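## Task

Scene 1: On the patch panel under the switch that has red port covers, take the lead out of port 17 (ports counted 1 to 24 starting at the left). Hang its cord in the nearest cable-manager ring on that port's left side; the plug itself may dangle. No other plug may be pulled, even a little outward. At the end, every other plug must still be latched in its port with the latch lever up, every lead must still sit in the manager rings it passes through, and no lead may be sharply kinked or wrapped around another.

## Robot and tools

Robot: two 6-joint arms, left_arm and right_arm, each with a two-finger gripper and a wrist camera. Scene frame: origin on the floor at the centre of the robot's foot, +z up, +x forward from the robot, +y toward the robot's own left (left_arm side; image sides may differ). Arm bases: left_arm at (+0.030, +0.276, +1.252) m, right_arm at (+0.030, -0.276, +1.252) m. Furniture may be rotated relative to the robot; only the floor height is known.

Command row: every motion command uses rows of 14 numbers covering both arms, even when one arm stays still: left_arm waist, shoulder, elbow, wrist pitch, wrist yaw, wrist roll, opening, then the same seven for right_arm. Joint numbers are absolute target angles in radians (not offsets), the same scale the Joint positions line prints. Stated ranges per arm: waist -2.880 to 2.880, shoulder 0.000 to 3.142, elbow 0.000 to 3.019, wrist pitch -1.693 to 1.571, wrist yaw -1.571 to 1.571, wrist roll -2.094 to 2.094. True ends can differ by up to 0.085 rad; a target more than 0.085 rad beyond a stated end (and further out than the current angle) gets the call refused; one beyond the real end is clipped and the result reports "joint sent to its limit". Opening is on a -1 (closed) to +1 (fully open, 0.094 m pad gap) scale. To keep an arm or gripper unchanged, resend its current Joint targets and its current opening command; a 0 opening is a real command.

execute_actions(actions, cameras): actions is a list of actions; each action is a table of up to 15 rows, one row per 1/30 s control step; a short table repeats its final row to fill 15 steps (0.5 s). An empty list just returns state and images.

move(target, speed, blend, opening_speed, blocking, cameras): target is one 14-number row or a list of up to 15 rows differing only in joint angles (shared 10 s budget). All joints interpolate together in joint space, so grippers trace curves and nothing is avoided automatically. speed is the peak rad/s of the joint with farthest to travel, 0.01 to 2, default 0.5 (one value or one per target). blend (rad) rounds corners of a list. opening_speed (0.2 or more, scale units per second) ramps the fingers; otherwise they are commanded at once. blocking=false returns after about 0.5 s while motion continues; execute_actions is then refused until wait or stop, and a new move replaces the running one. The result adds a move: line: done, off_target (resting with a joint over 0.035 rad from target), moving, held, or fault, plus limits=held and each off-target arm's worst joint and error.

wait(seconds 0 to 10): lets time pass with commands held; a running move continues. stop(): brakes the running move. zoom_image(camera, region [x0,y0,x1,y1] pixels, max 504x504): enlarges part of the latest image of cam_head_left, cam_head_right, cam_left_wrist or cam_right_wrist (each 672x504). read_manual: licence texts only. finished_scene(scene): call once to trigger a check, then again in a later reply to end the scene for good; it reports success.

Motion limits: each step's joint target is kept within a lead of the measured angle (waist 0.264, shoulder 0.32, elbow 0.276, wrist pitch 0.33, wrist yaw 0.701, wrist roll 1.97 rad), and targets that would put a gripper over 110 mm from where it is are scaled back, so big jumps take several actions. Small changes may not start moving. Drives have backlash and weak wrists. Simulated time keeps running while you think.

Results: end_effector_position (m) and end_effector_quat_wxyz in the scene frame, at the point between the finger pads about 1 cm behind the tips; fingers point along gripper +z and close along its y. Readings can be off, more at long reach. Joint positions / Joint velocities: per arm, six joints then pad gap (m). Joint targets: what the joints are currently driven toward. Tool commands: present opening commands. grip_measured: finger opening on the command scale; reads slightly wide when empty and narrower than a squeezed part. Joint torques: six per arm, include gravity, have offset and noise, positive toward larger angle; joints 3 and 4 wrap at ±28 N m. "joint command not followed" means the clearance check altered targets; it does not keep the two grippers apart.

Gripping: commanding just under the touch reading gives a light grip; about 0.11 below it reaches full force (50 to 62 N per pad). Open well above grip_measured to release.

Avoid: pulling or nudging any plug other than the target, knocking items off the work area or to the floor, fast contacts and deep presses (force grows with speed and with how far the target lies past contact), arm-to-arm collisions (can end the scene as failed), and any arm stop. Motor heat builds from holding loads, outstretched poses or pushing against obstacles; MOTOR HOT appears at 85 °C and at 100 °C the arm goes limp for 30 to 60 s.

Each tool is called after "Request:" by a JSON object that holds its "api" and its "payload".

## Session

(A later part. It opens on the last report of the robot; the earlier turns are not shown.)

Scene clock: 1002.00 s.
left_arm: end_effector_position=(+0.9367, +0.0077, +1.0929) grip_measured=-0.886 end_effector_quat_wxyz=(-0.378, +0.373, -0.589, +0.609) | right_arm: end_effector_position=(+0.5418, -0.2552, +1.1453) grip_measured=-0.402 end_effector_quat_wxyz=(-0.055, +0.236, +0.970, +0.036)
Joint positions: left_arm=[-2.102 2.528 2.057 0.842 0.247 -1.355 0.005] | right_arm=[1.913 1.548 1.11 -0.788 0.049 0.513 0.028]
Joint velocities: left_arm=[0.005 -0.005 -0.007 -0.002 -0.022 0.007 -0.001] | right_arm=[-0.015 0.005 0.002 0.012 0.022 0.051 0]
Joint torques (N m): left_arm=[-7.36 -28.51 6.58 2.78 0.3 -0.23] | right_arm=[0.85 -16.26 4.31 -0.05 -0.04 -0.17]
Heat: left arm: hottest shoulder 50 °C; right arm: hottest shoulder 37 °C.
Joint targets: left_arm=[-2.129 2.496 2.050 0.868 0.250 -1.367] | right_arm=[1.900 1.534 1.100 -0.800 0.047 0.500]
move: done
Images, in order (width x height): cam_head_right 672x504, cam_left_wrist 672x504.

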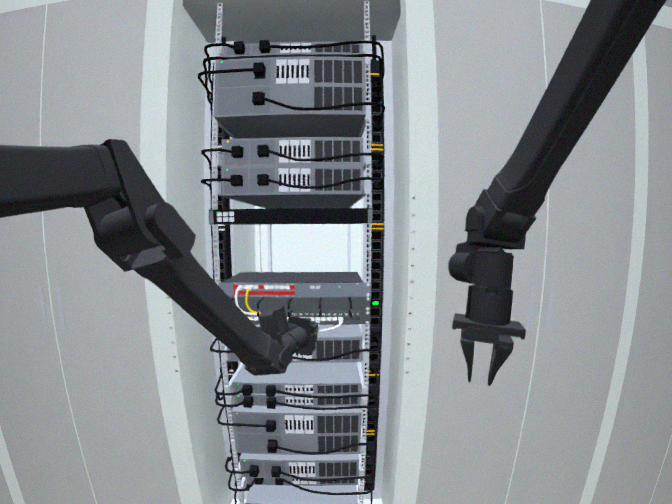

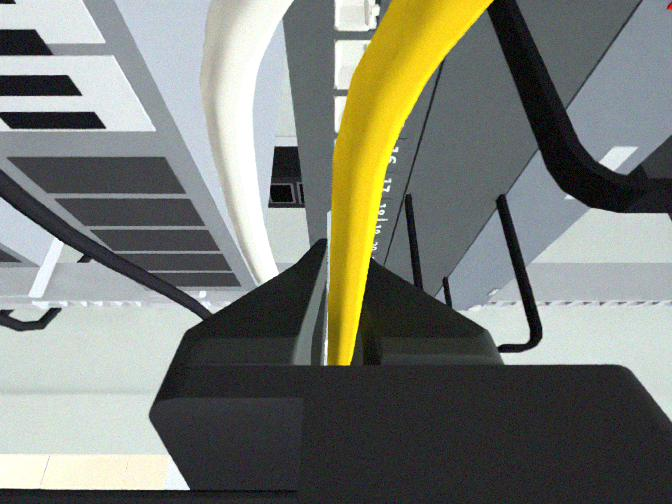

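Request:
{"api": "move", "payload": {"target": [[-2.105,2.405,1.876,0.926,0.25,-1.365,-1,1.9,1.534,1.1,-0.8,0.047,0.5,-0.4],[-2.13,2.245,1.59,1.05,0.2245,-1.36,-1,1.9,1.534,1.1,-0.8,0.047,0.5,-0.4]], "speed": 0.2}}

Request:
{"api": "zoom_image", "payload": {"camera": "cam_head_right", "region": [225, 260, 355, 370]}}

Request:
{"api": "zoom_image", "payload": {"camera": "cam_head_left", "region": [245, 260, 375, 370]}}

Request:
{"api": "zoom_image", "payload": {"camera": "cam_left_wrist", "region": [180, 0, 500, 320]}}

Scene clock: 1045.63 s.
left_arm: end_effector_position=(+0.8586, +0.0328, +1.1339) grip_measured=-0.886 end_effector_quat_wxyz=(-0.372, +0.384, -0.596, +0.599) | right_arm: end_effector_position=(+0.5418, -0.2552, +1.1453) grip_measured=-0.402 end_effector_quat_wxyz=(-0.055, +0.236, +0.970, +0.036)
Joint positions: left_arm=[-2.106 2.278 1.597 1.019 0.227 -1.355 0.005] | right_arm=[1.913 1.548 1.11 -0.788 0.049 0.513 0.028]
Joint velocities: left_arm=[-0.015 -0.005 -0.012 0.007 -0.007 -0.007 0.001] | right_arm=[-0.005 -0.005 -0.002 0.007 0.037 0.081 -0.002]
Joint torques (N m): left_arm=[-6.71 -26.46 5.15 3.12 0.04 -0.13] | right_arm=[1.03 -15.85 4.49 0.02 -0.03 -0.16]
Heat: left arm: hottest shoulder 52 °C; right arm: hottest shoulder 37 °C.
Joint targets: left_arm=[-2.129 2.244 1.592 1.051 0.224 -1.360] | right_arm=[1.900 1.534 1.100 -0.800 0.047 0.500]
move: done

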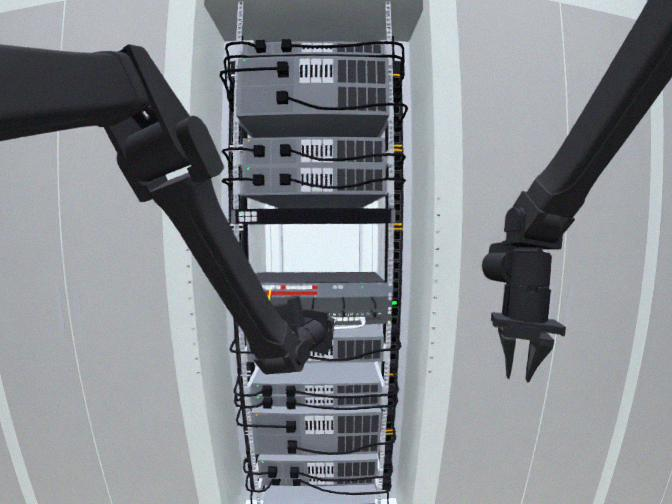

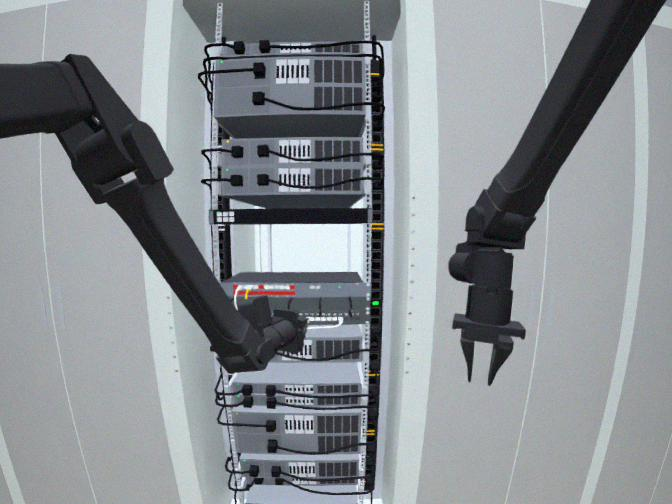

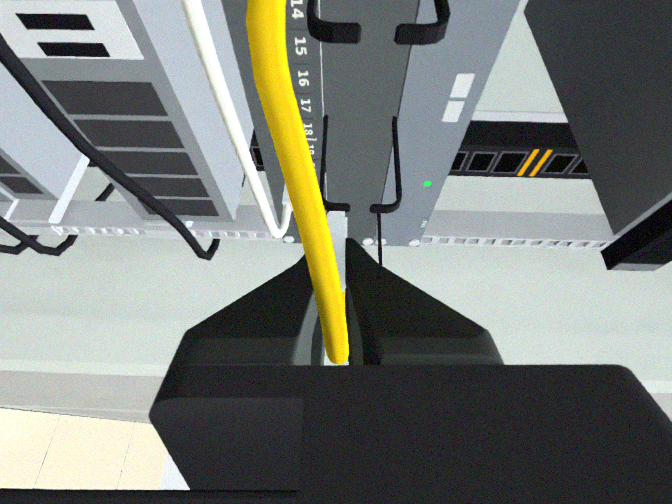

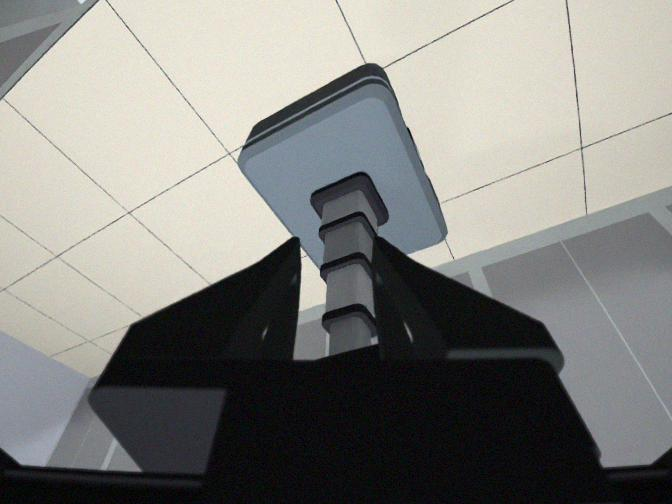

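Scaled by 3.877 from the camera's 672x504 image, which has a finer 960x720 frame.

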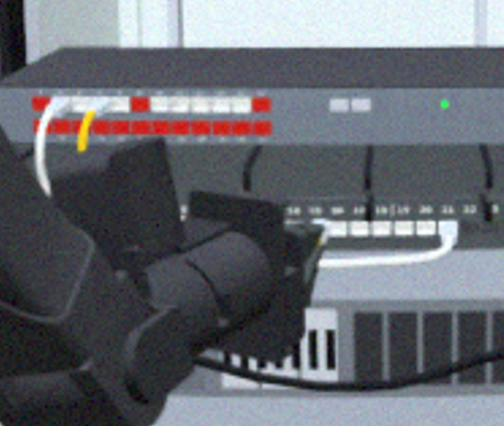

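Scaled by 3.877 from the camera's 672x504 image, which has a finer 960x720 frame.

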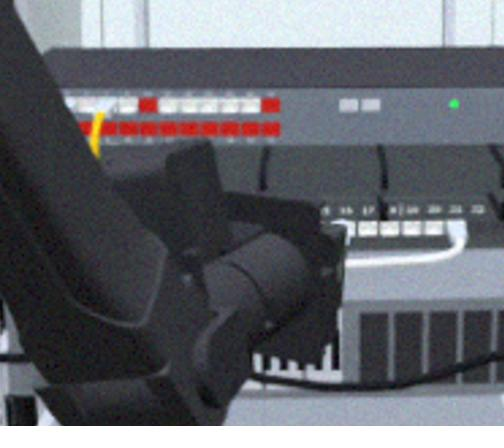

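Scaled by 1.575 from the camera's 672x504 image, which has a finer 960x720 frame.

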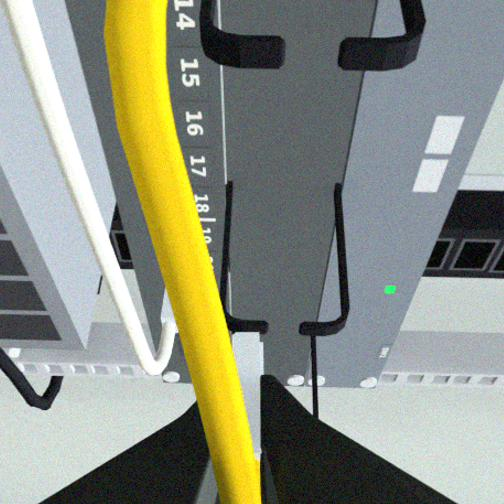

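Request:
{"api": "move", "payload": {"target": [-1.984,2.16,1.497,0.974,0.788,-1.345,-1,1.9,1.534,1.1,-0.8,0.047,0.5,-0.4], "speed": 0.3, "cameras": ["cam_left_wrist"]}}

Request:
{"api": "move", "payload": {"target": [-1.984,2.16,1.497,0.974,0.788,-1.345,-1,2.025,2.21,1.52,0.882,-0.879,1.258,-0.4], "speed": 0.5}}

Scene clock: 1108.03 s.
left_arm: end_effector_position=(+0.8060, +0.0457, +1.1514) grip_measured=-0.886 end_effector_quat_wxyz=(-0.235, +0.227, -0.653, +0.683) | right_arm: end_effector_position=(+0.5418, -0.2552, +1.1453) grip_measured=-0.402 end_effector_quat_wxyz=(-0.055, +0.236, +0.970, +0.036)
Joint positions: left_arm=[-2.003 2.197 1.5 0.989 0.786 -1.355 0.005] | right_arm=[1.913 1.548 1.11 -0.788 0.049 0.513 0.028]
Joint velocities: left_arm=[0.005 -0.005 0.012 -0.012 -0.066 -0.022 0.001] | right_arm=[-0.015 -0.015 -0.007 -0.007 0.007 0.022 0.001]
Joint torques (N m): left_arm=[-2.43 -25.88 5.04 1.31 0.25 -0.01] | right_arm=[0.91 -15.74 4.59 0.06 -0.01 -0.13]
Heat: left arm: hottest shoulder 48 °C; right arm: hottest shoulder 37 °C.
Joint targets: left_arm=[-1.985 2.160 1.496 0.974 0.788 -1.345] | right_arm=[1.900 1.534 1.100 -0.800 0.047 0.500]
move: off_target (left_arm); left_arm: the shoulder is farthest, 0.037 rad from its target
Images, in order (width x height): cam_left_wrist 672x504.

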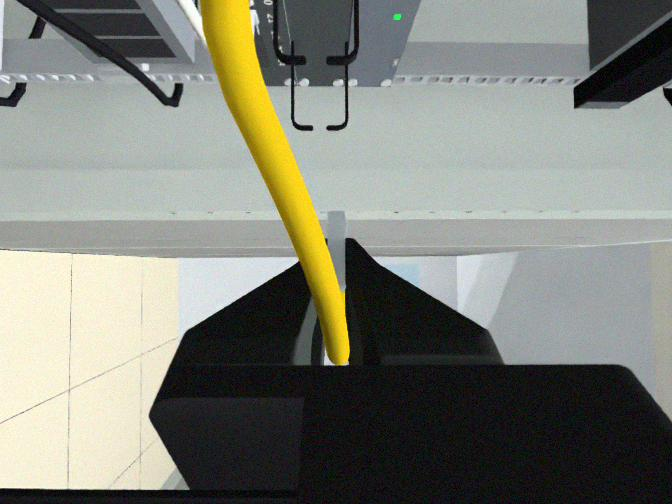

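Scene clock: 1112.17 s.
left_arm: end_effector_position=(+0.8058, +0.0455, +1.1514) grip_measured=-0.886 end_effector_quat_wxyz=(-0.235, +0.227, -0.653, +0.683) | right_arm: end_effector_position=(+0.7831, -0.0294, +1.1345) grip_measured=-0.402 end_effector_quat_wxyz=(+0.193, +0.190, +0.688, +0.673)
Joint positions: left_arm=[-2.003 2.197 1.5 0.989 0.787 -1.355 0.005] | right_arm=[2.011 2.186 1.482 0.86 -0.875 1.242 0.028]
Joint velocities: left_arm=[-0.015 0.005 -0.002 -0.002 -0.051 0.066 0.001] | right_arm=[-0.005 0.005 -0.012 -0.002 -0.022 -0.007 0]
Joint torques (N m): left_arm=[-2.84 -25.99 5.18 1.22 0.27 -0.01] | right_arm=[4.66 -17.96 7.32 2.89 -0.34 0]
Heat: left arm: hottest shoulder 49 °C; right arm: hottest shoulder 37 °C.
Joint targets: left_arm=[-1.984 2.160 1.497 0.974 0.789 -1.345] | right_arm=[2.025 2.210 1.519 0.882 -0.878 1.257]
move: off_target (left_arm, right_arm); left_arm: the shoulder is farthest, 0.037 rad from its target; right_arm: the elbow is farthest, 0.038 rad from its target

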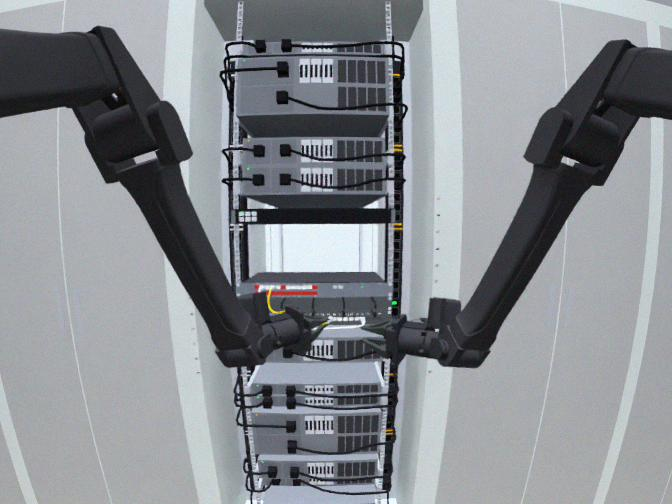

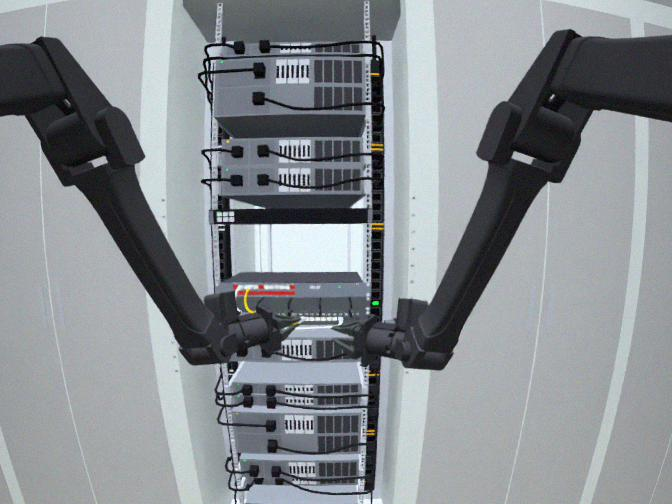

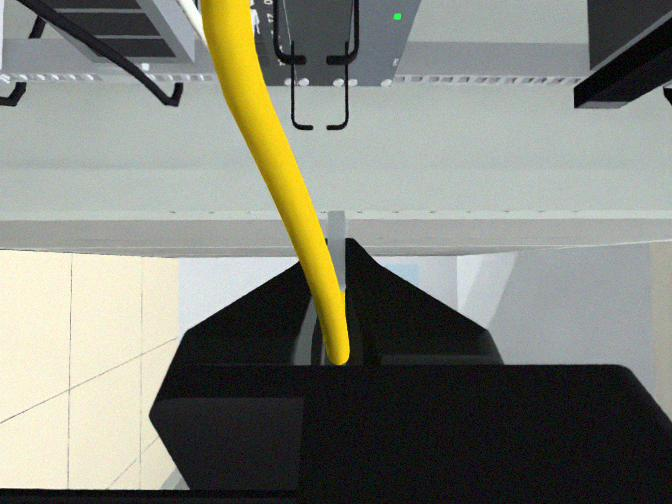

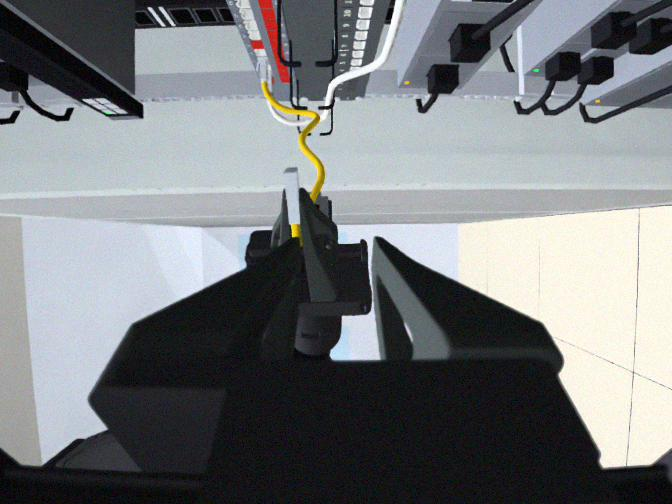

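Request:
{"api": "move", "payload": {"target": [-1.984,2.16,1.497,0.974,0.788,-1.345,-1,2.087,2.209,1.572,0.843,-0.823,1.27,-0.4]}}

Scene clock: 1198.27 s.
left_arm: end_effector_position=(+0.8058, +0.0455, +1.1514) grip_measured=-0.886 end_effector_quat_wxyz=(-0.235, +0.227, -0.653, +0.683) | right_arm: end_effector_position=(+0.7933, +0.0194, +1.1646) grip_measured=-0.402 end_effector_quat_wxyz=(+0.200, +0.178, +0.674, +0.689)
Joint positions: left_arm=[-2.003 2.197 1.5 0.989 0.787 -1.355 0.005] | right_arm=[2.085 2.187 1.536 0.856 -0.826 1.256 0.028]
Joint velocities: left_arm=[-0.024 0.005 0.002 -0.002 -0.007 0.037 0] | right_arm=[0.005 0.005 -0.007 -0.002 0.022 0.007 -0.002]
Joint torques (N m): left_arm=[-2.55 -26.05 5.04 1.13 0.21 -0.02] | right_arm=[3.96 -18.14 7.72 1.72 -0.08 0.07]
Heat: left arm: hottest shoulder 56 °C; right arm: hottest shoulder 38 °C.
Joint targets: left_arm=[-1.984 2.160 1.497 0.974 0.788 -1.345] | right_arm=[2.087 2.210 1.573 0.842 -0.823 1.271]
move: off_target (left_arm, right_arm); left_arm: the shoulder is farthest, 0.037 rad from its target; right_arm: the elbow is farthest, 0.036 rad from its target

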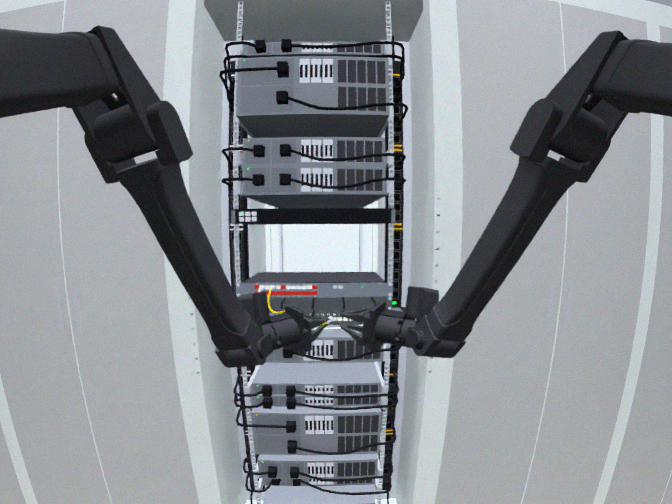

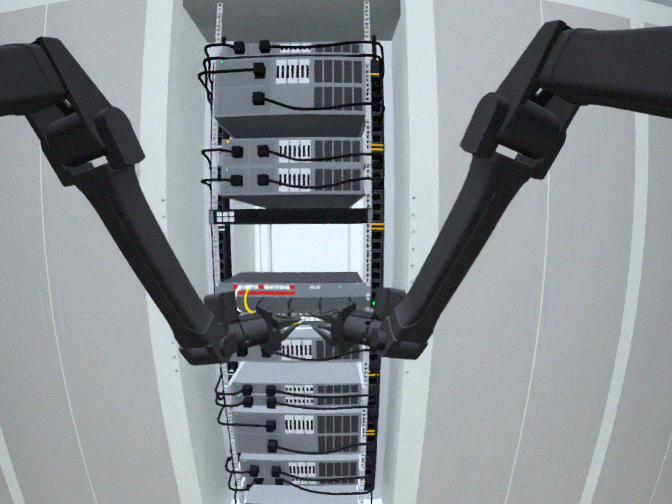

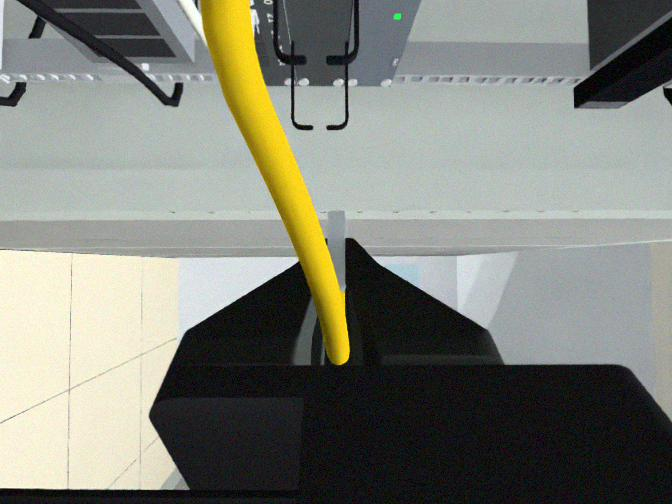

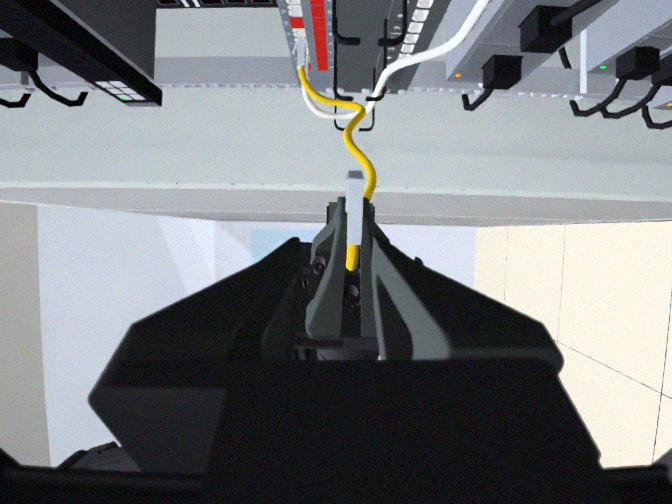

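Request:
{"api": "zoom_image", "payload": {"camera": "cam_right_wrist", "region": [230, 130, 480, 380]}}

Request:
{"api": "zoom_image", "payload": {"camera": "cam_left_wrist", "region": [230, 180, 480, 380]}}

Scaled by 2.016 from the camera's 672x504 image, which has a finer 960x720 frame.

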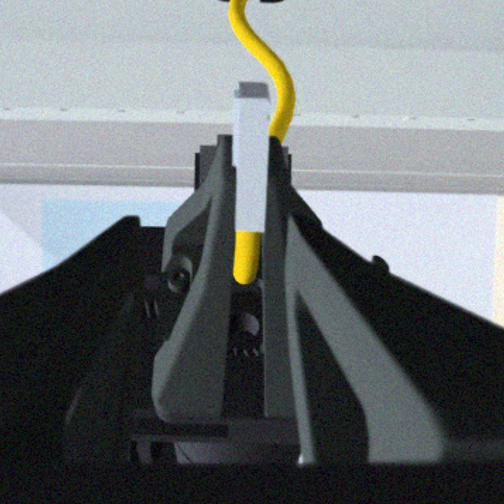

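Scaled by 2.016 from the camera's 672x504 image, which has a finer 960x720 frame.

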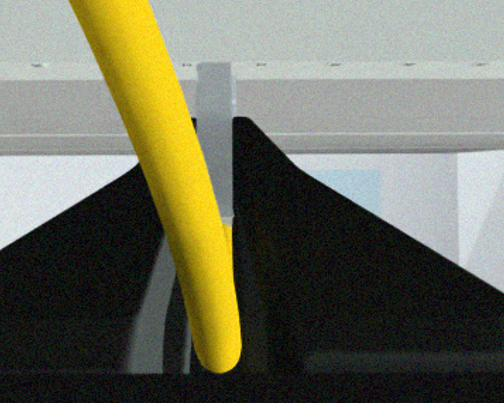

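Request:
{"api": "move", "payload": {"target": [-1.984,2.16,1.497,0.974,0.788,-1.345,-1,2.126,2.277,1.718,0.72,-0.766,1.259,-0.4], "speed": 0.2}}

Request:
{"api": "zoom_image", "payload": {"camera": "cam_right_wrist", "region": [180, 100, 500, 420]}}

Request:
{"api": "zoom_image", "payload": {"camera": "cam_left_wrist", "region": [180, 100, 500, 420]}}

Scene clock: 1224.73 s.
left_arm: end_effector_position=(+0.8058, +0.0455, +1.1514) grip_measured=-0.886 end_effector_quat_wxyz=(-0.235, +0.227, -0.653, +0.683) | right_arm: end_effector_position=(+0.8224, +0.0457, +1.1529) grip_measured=-0.402 end_effector_quat_wxyz=(+0.189, +0.199, +0.681, +0.679)
Joint positions: left_arm=[-2.003 2.197 1.5 0.989 0.787 -1.355 0.005] | right_arm=[2.114 2.249 1.673 0.735 -0.771 1.256 0.028]
Joint velocities: left_arm=[-0.015 -0.015 -0.017 0.022 -0.022 0.007 0.001] | right_arm=[-0.005 -0.005 -0.002 0.002 0.022 -0.037 -0.001]
Joint torques (N m): left_arm=[-3.02 -25.7 5.05 1.18 0.21 0.02] | right_arm=[6.53 -18.84 8.92 1.51 -0.05 -0.11]
Heat: left arm: hottest shoulder 56 °C; right arm: hottest shoulder 39 °C.
Joint targets: left_arm=[-1.984 2.160 1.497 0.974 0.788 -1.345] | right_arm=[2.126 2.277 1.717 0.721 -0.767 1.258]
move: off_target (left_arm, right_arm); left_arm: the shoulder is farthest, 0.037 rad from its target; right_arm: the elbow is farthest, 0.045 rad from its target

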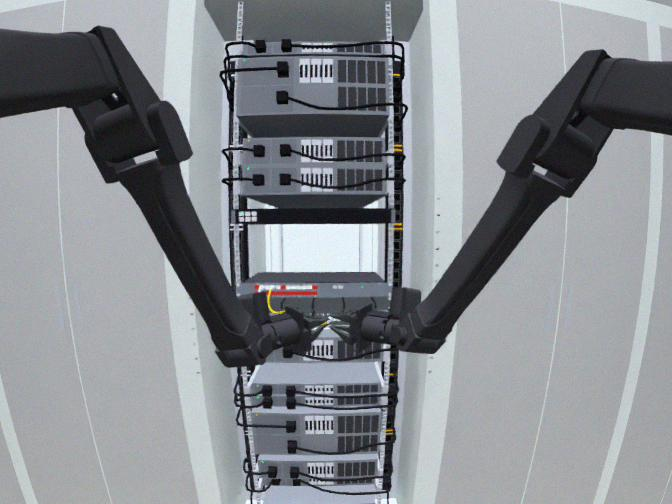

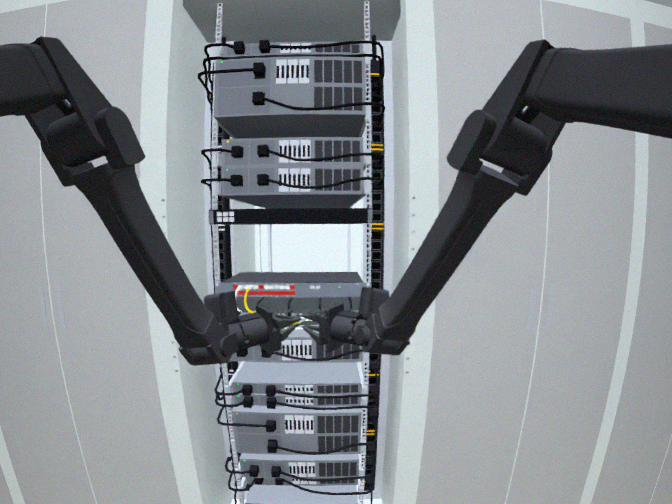

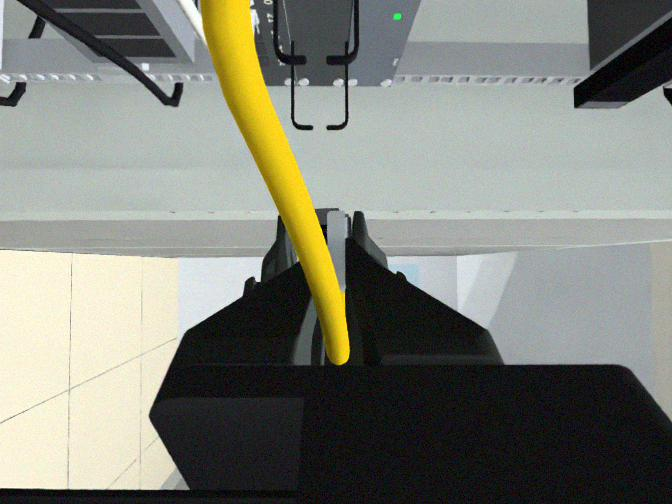

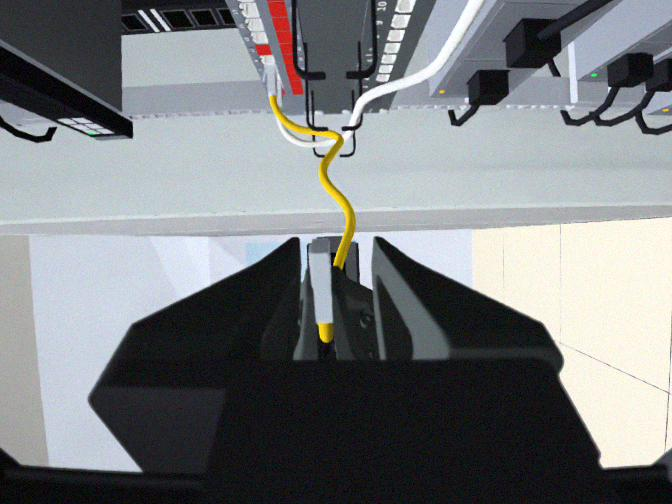

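Scaled by 1.575 from the camera's 672x504 image, which has a finer 960x720 frame.

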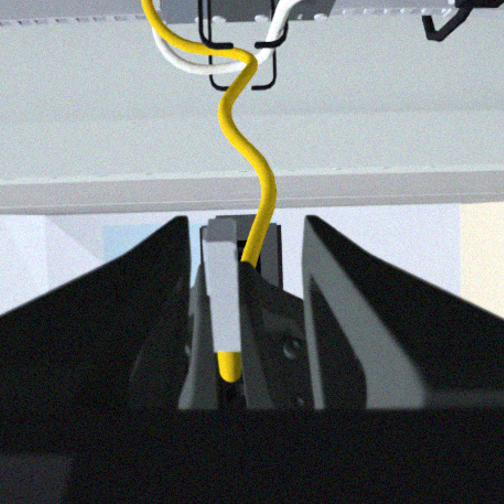

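Scaled by 1.575 from the camera's 672x504 image, which has a finer 960x720 frame.

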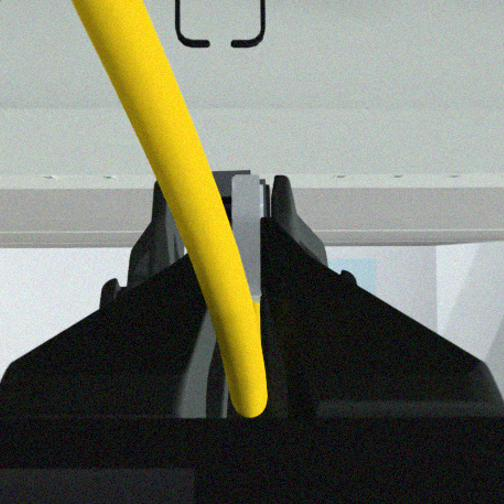

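Request:
{"api": "zoom_image", "payload": {"camera": "cam_right_wrist", "region": [270, 200, 410, 350]}}

Request:
{"api": "zoom_image", "payload": {"camera": "cam_left_wrist", "region": [270, 170, 410, 320]}}

Request:
{"api": "zoom_image", "payload": {"camera": "cam_head_left", "region": [280, 290, 380, 360]}}

Scaled by 3.360 from the camera's 672x504 image, which has a finer 960x720 frame.

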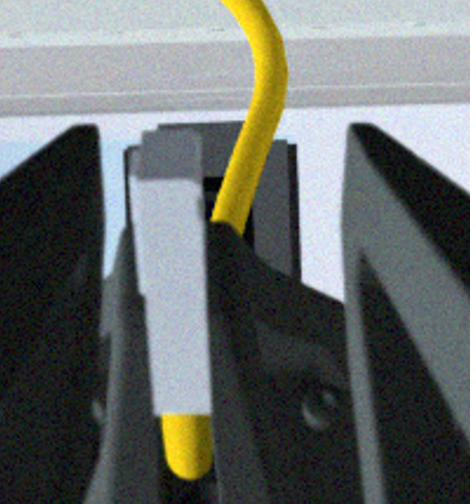

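Scaled by 3.360 from the camera's 672x504 image, which has a finer 960x720 frame.

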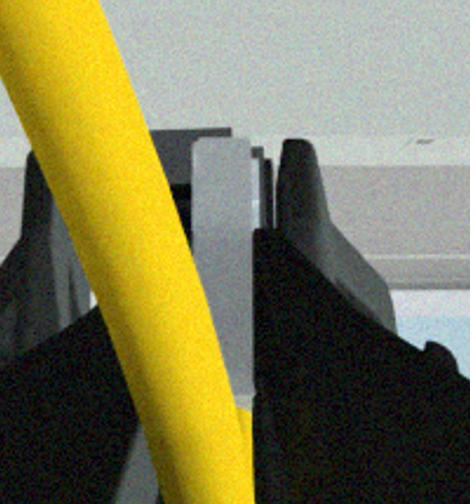

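Scaled by 5.040 from the camera's 672x504 image, which has a finer 960x720 frame.

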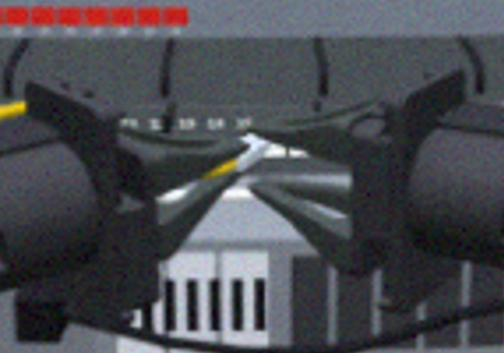

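Request:
{"api": "move", "payload": {"target": [-1.984,2.16,1.497,0.974,0.788,-1.345,-1,2.095,2.273,1.739,0.704,-0.79,1.257,-0.4], "speed": 0.1, "cameras": ["cam_right_wrist"]}}

Request:
{"api": "zoom_image", "payload": {"camera": "cam_right_wrist", "region": [270, 200, 410, 350]}}

Scene clock: 1309.47 s.
left_arm: end_effector_position=(+0.8058, +0.0455, +1.1514) grip_measured=-0.886 end_effector_quat_wxyz=(-0.235, +0.227, -0.653, +0.683) | right_arm: end_effector_position=(+0.8278, +0.0472, +1.1598) grip_measured=-0.402 end_effector_quat_wxyz=(+0.187, +0.192, +0.679, +0.683)
Joint positions: left_arm=[-2.003 2.197 1.5 0.989 0.787 -1.355 0.005] | right_arm=[2.114 2.249 1.696 0.718 -0.786 1.256 0.028]
Joint velocities: left_arm=[0.005 -0.005 -0.012 -0.012 -0.022 0.022 0] | right_arm=[-0.005 -0.005 0.002 0.002 -0.037 -0.125 0]
Joint torques (N m): left_arm=[-2.49 -25.99 5.11 1.13 0.21 0.01] | right_arm=[3.31 -18.96 9.31 1.57 -0.37 -0.13]
Heat: left arm: hottest shoulder 57 °C; right arm: hottest shoulder 42 °C.
Joint targets: left_arm=[-1.984 2.160 1.497 0.974 0.788 -1.345] | right_arm=[2.095 2.273 1.740 0.704 -0.789 1.257]
move: off_target (left_arm, right_arm); left_arm: the shoulder is farthest, 0.037 rad from its target; right_arm: the elbow is farthest, 0.043 rad from its target
Images, in order (width x height): cam_right_wrist 672x504.

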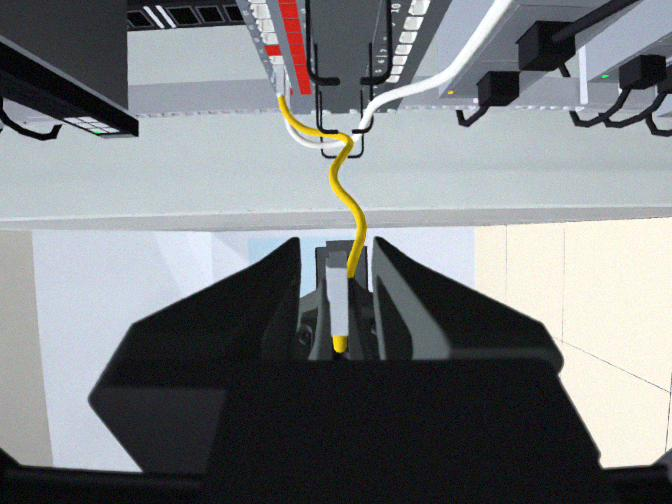

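Scaled by 3.360 from the camera's 672x504 image, which has a finer 960x720 frame.

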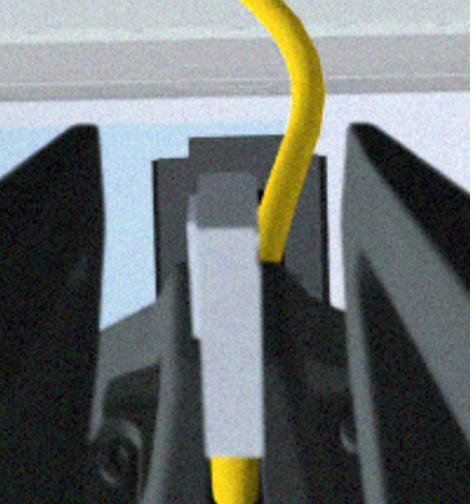

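Request:
{"api": "move", "payload": {"target": [-1.984,2.16,1.497,0.974,0.788,-1.345,-1,2.078,2.273,1.739,0.704,-0.79,1.257,-0.4], "speed": 0.1, "cameras": ["cam_right_wrist"]}}

Request:
{"api": "zoom_image", "payload": {"camera": "cam_right_wrist", "region": [270, 200, 410, 350]}}

Scene clock: 1321.67 s.
left_arm: end_effector_position=(+0.8058, +0.0455, +1.1514) grip_measured=-0.886 end_effector_quat_wxyz=(-0.235, +0.227, -0.653, +0.683) | right_arm: end_effector_position=(+0.8330, +0.0323, +1.1550) grip_measured=-0.402 end_effector_quat_wxyz=(+0.192, +0.198, +0.681, +0.678)
Joint positions: left_arm=[-2.003 2.197 1.5 0.989 0.787 -1.355 0.005] | right_arm=[2.094 2.249 1.696 0.717 -0.787 1.256 0.028]
Joint velocities: left_arm=[0.005 -0.005 -0.012 -0.012 -0.095 -0.037 0] | right_arm=[-0.005 -0.005 -0.012 0.002 0.051 -0.081 -0.001]
Joint torques (N m): left_arm=[-2.9 -26.17 5.08 1.35 0.22 0] | right_arm=[3.72 -19.43 9.22 1.54 -0.33 -0.14]
Heat: left arm: hottest shoulder 57 °C; right arm: hottest shoulder 42 °C.
Joint targets: left_arm=[-1.984 2.160 1.497 0.974 0.788 -1.345] | right_arm=[2.078 2.273 1.739 0.703 -0.791 1.257]
move: off_target (left_arm, right_arm); left_arm: the shoulder is farthest, 0.037 rad from its target; right_arm: the elbow is farthest, 0.043 rad from its target
Images, in order (width x height): cam_right_wrist 672x504.

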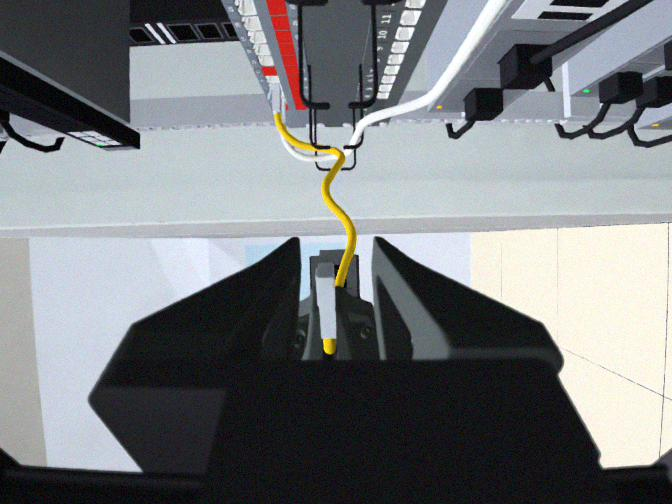

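Scaled by 3.360 from the camera's 672x504 image, which has a finer 960x720 frame.

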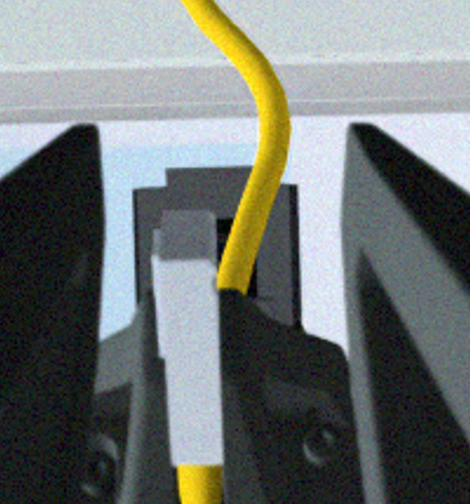

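Request:
{"api": "move", "payload": {"target": [-1.984,2.16,1.497,0.974,0.788,-1.345,-1,2.117,2.273,1.744,0.704,-0.79,1.257,-0.4], "speed": 0.1, "cameras": ["cam_right_wrist"]}}

Request:
{"api": "zoom_image", "payload": {"camera": "cam_right_wrist", "region": [270, 200, 410, 350]}}

Scene clock: 1343.50 s.
left_arm: end_effector_position=(+0.8058, +0.0455, +1.1514) grip_measured=-0.886 end_effector_quat_wxyz=(-0.235, +0.227, -0.653, +0.683) | right_arm: end_effector_position=(+0.8309, +0.0381, +1.1567) grip_measured=-0.402 end_effector_quat_wxyz=(+0.190, +0.196, +0.680, +0.680)
Joint positions: left_arm=[-2.003 2.197 1.5 0.989 0.787 -1.355 0.005] | right_arm=[2.102 2.249 1.696 0.717 -0.787 1.256 0.028]
Joint velocities: left_arm=[0.015 -0.015 -0.007 -0.002 -0.051 -0.066 0] | right_arm=[-0.015 -0.005 -0.027 0.007 -0.022 0.007 0]
Joint torques (N m): left_arm=[-2.61 -26.17 5.04 1.09 0.22 -0.01] | right_arm=[5.48 -19.25 9.31 1.72 -0.31 -0.14]
Heat: left arm: hottest shoulder 58 °C; right arm: hottest shoulder 43 °C.
Joint targets: left_arm=[-1.984 2.160 1.497 0.974 0.788 -1.345] | right_arm=[2.117 2.273 1.744 0.704 -0.790 1.257]
move: off_target (left_arm, right_arm); left_arm: the shoulder is farthest, 0.037 rad from its target; right_arm: the elbow is farthest, 0.048 rad from its target
Images, in order (width x height): cam_right_wrist 672x504.

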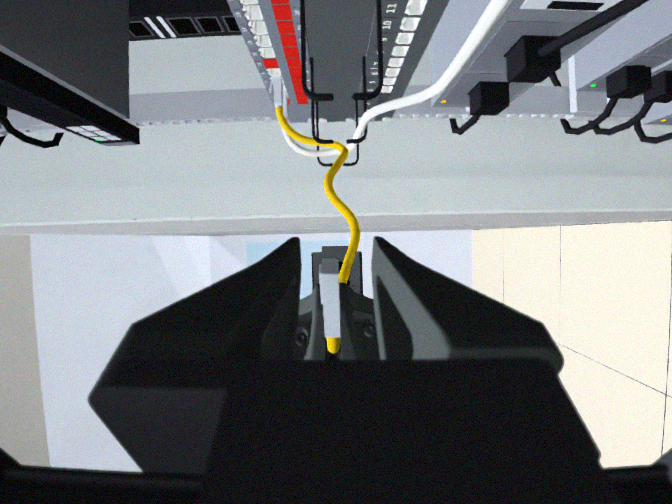

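Scaled by 3.360 from the camera's 672x504 image, which has a finer 960x720 frame.

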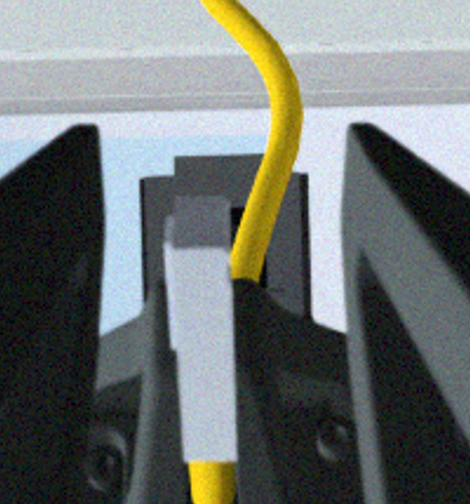

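Request:
{"api": "move", "payload": {"target": [-1.984,2.16,1.497,0.974,0.788,-1.345,-1,2.119,2.27,1.752,0.704,-0.79,1.257,-0.4], "speed": 0.1, "cameras": ["cam_right_wrist"]}}

Request:
{"api": "zoom_image", "payload": {"camera": "cam_right_wrist", "region": [270, 200, 410, 350]}}

Scene clock: 1351.60 s.
left_arm: end_effector_position=(+0.8058, +0.0455, +1.1514) grip_measured=-0.886 end_effector_quat_wxyz=(-0.235, +0.227, -0.653, +0.683) | right_arm: end_effector_position=(+0.8349, +0.0379, +1.1611) grip_measured=-0.402 end_effector_quat_wxyz=(+0.194, +0.194, +0.678, +0.682)
Joint positions: left_arm=[-2.003 2.197 1.5 0.989 0.787 -1.355 0.005] | right_arm=[2.102 2.249 1.706 0.717 -0.787 1.256 0.028]
Joint velocities: left_arm=[-0.024 -0.005 0.007 -0.002 0.066 -0.051 0.001] | right_arm=[0.005 -0.005 0.007 -0.007 0.081 -0.081 0]
Joint torques (N m): left_arm=[-2.9 -26.34 5.05 1.11 0.2 -0.03] | right_arm=[6.01 -20.01 9.09 1.87 -0.36 -0.08]
Heat: left arm: hottest shoulder 58 °C; right arm: hottest shoulder 43 °C.
Joint targets: left_arm=[-1.984 2.160 1.497 0.974 0.788 -1.345] | right_arm=[2.119 2.270 1.752 0.704 -0.790 1.257]
move: off_target (left_arm, right_arm); left_arm: the shoulder is farthest, 0.037 rad from its target; right_arm: the elbow is farthest, 0.046 rad from its target
Images, in order (width x height): cam_right_wrist 672x504.

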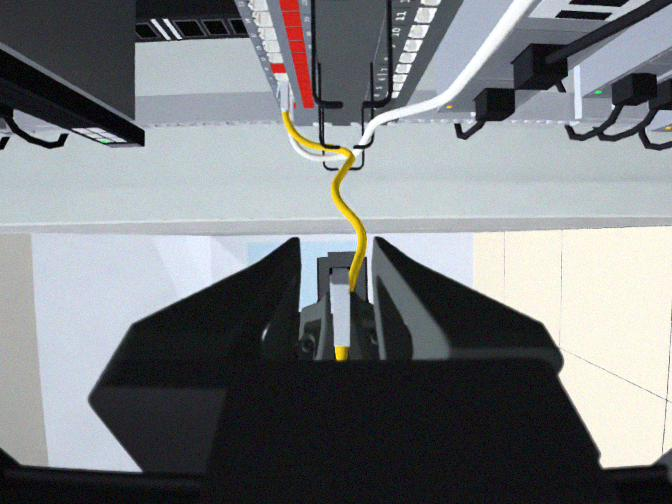

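Scaled by 3.360 from the camera's 672x504 image, which has a finer 960x720 frame.

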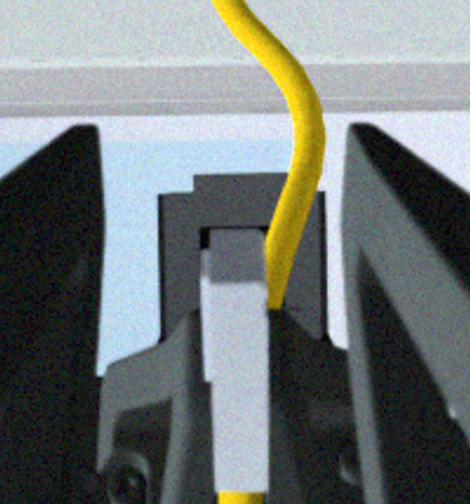

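Request:
{"api": "move", "payload": {"target": [-1.984,2.16,1.497,0.974,0.788,-1.345,-1,2.119,2.27,1.752,0.688,-0.815,1.257,-0.4], "speed": 0.1, "cameras": ["cam_right_wrist"]}}

Request:
{"api": "zoom_image", "payload": {"camera": "cam_right_wrist", "region": [270, 200, 410, 350]}}

Scene clock: 1364.93 s.
left_arm: end_effector_position=(+0.8058, +0.0455, +1.1514) grip_measured=-0.886 end_effector_quat_wxyz=(-0.235, +0.227, -0.653, +0.683) | right_arm: end_effector_position=(+0.8307, +0.0404, +1.1599) grip_measured=-0.402 end_effector_quat_wxyz=(+0.181, +0.188, +0.681, +0.685)
Joint positions: left_arm=[-2.003 2.197 1.5 0.989 0.787 -1.355 0.005] | right_arm=[2.102 2.249 1.706 0.703 -0.812 1.256 0.028]
Joint velocities: left_arm=[0.005 -0.005 0.012 -0.002 -0.022 0.007 0] | right_arm=[0.015 -0.005 -0.002 -0.002 -0.007 0.007 0]
Joint torques (N m): left_arm=[-2.37 -25.76 5.09 1.22 0.22 0.01] | right_arm=[6.07 -19.9 9.06 1.48 -0.42 -0.1]
Heat: left arm: hottest shoulder 58 °C; right arm: hottest shoulder 43 °C.
Joint targets: left_arm=[-1.984 2.160 1.497 0.974 0.788 -1.345] | right_arm=[2.119 2.270 1.752 0.689 -0.815 1.257]
move: off_target (left_arm, right_arm); left_arm: the shoulder is farthest, 0.037 rad from its target; right_arm: the elbow is farthest, 0.046 rad from its target
Images, in order (width x height): cam_right_wrist 672x504.

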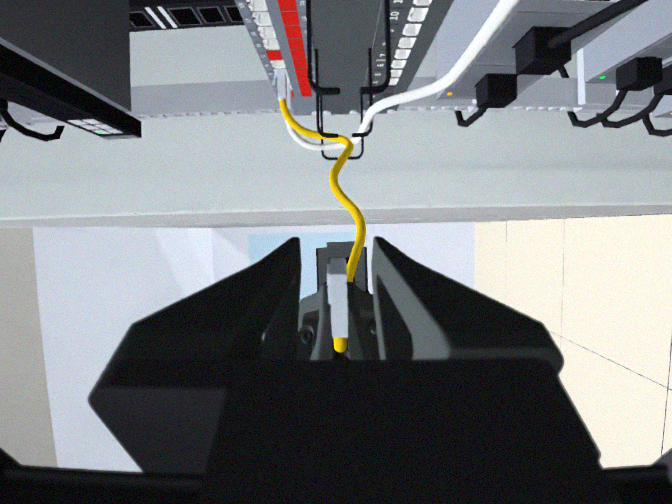

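Scaled by 3.360 from the camera's 672x504 image, which has a finer 960x720 frame.

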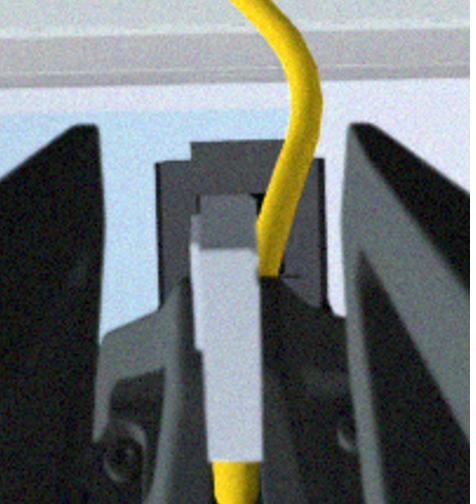

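Request:
{"api": "move", "payload": {"target": [-1.984,2.16,1.497,0.974,0.788,-1.345,-1,2.119,2.27,1.752,0.688,-0.815,1.257,-1], "opening_speed": 0.4, "cameras": ["cam_right_wrist","cam_left_wrist"]}}

Request:
{"api": "zoom_image", "payload": {"camera": "cam_right_wrist", "region": [270, 200, 410, 350]}}

Scene clock: 1373.10 s.
left_arm: end_effector_position=(+0.8058, +0.0455, +1.1514) grip_measured=-0.886 end_effector_quat_wxyz=(-0.235, +0.227, -0.653, +0.683) | right_arm: end_effector_position=(+0.8306, +0.0405, +1.1596) grip_measured=-0.894 end_effector_quat_wxyz=(+0.181, +0.188, +0.681, +0.684)
Joint positions: left_arm=[-2.003 2.197 1.5 0.989 0.787 -1.355 0.005] | right_arm=[2.102 2.249 1.706 0.702 -0.812 1.256 0.005]
Joint velocities: left_arm=[-0.005 -0.015 0.002 -0.027 0.007 -0.051 0.001] | right_arm=[-0.015 0.005 0.002 0.012 -0.081 0.007 -0.001]
Joint torques (N m): left_arm=[-2.78 -25.88 5.08 1.26 0.19 -0.01] | right_arm=[6.42 -19.9 9.22 1.55 -0.3 -0.11]
Heat: left arm: hottest shoulder 58 °C; right arm: hottest shoulder 43 °C.
Joint targets: left_arm=[-1.984 2.160 1.497 0.974 0.788 -1.345] | right_arm=[2.119 2.270 1.752 0.688 -0.815 1.257]
move: off_target (left_arm, right_arm); left_arm: the shoulder is farthest, 0.037 rad from its target; right_arm: the elbow is farthest, 0.046 rad from its target
Images, in order (width x height): cam_left_wrist 672x504, cam_right_wrist 672x504.

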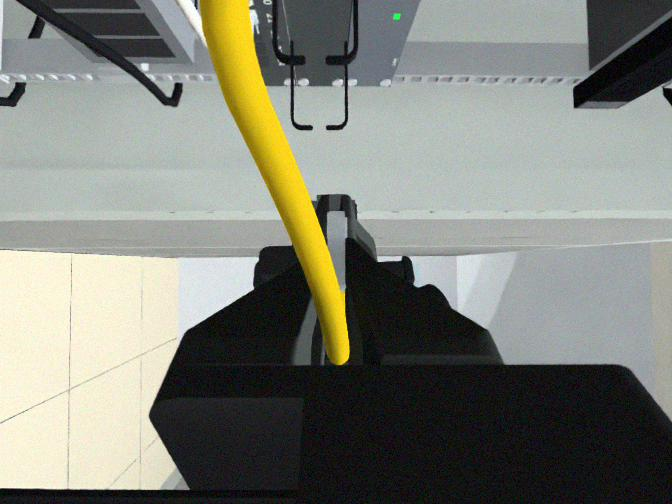

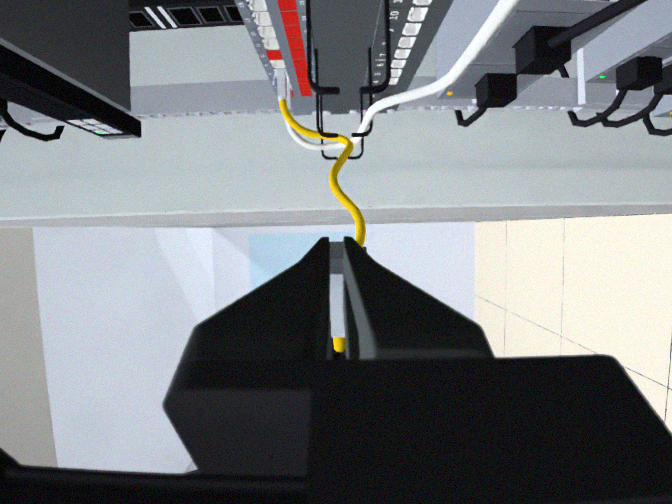

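Scaled by 3.360 from the camera's 672x504 image, which has a finer 960x720 frame.

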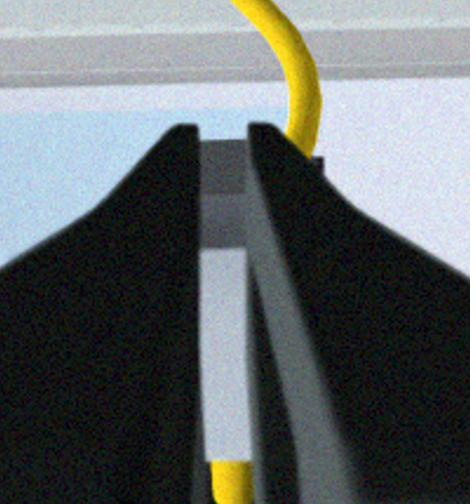

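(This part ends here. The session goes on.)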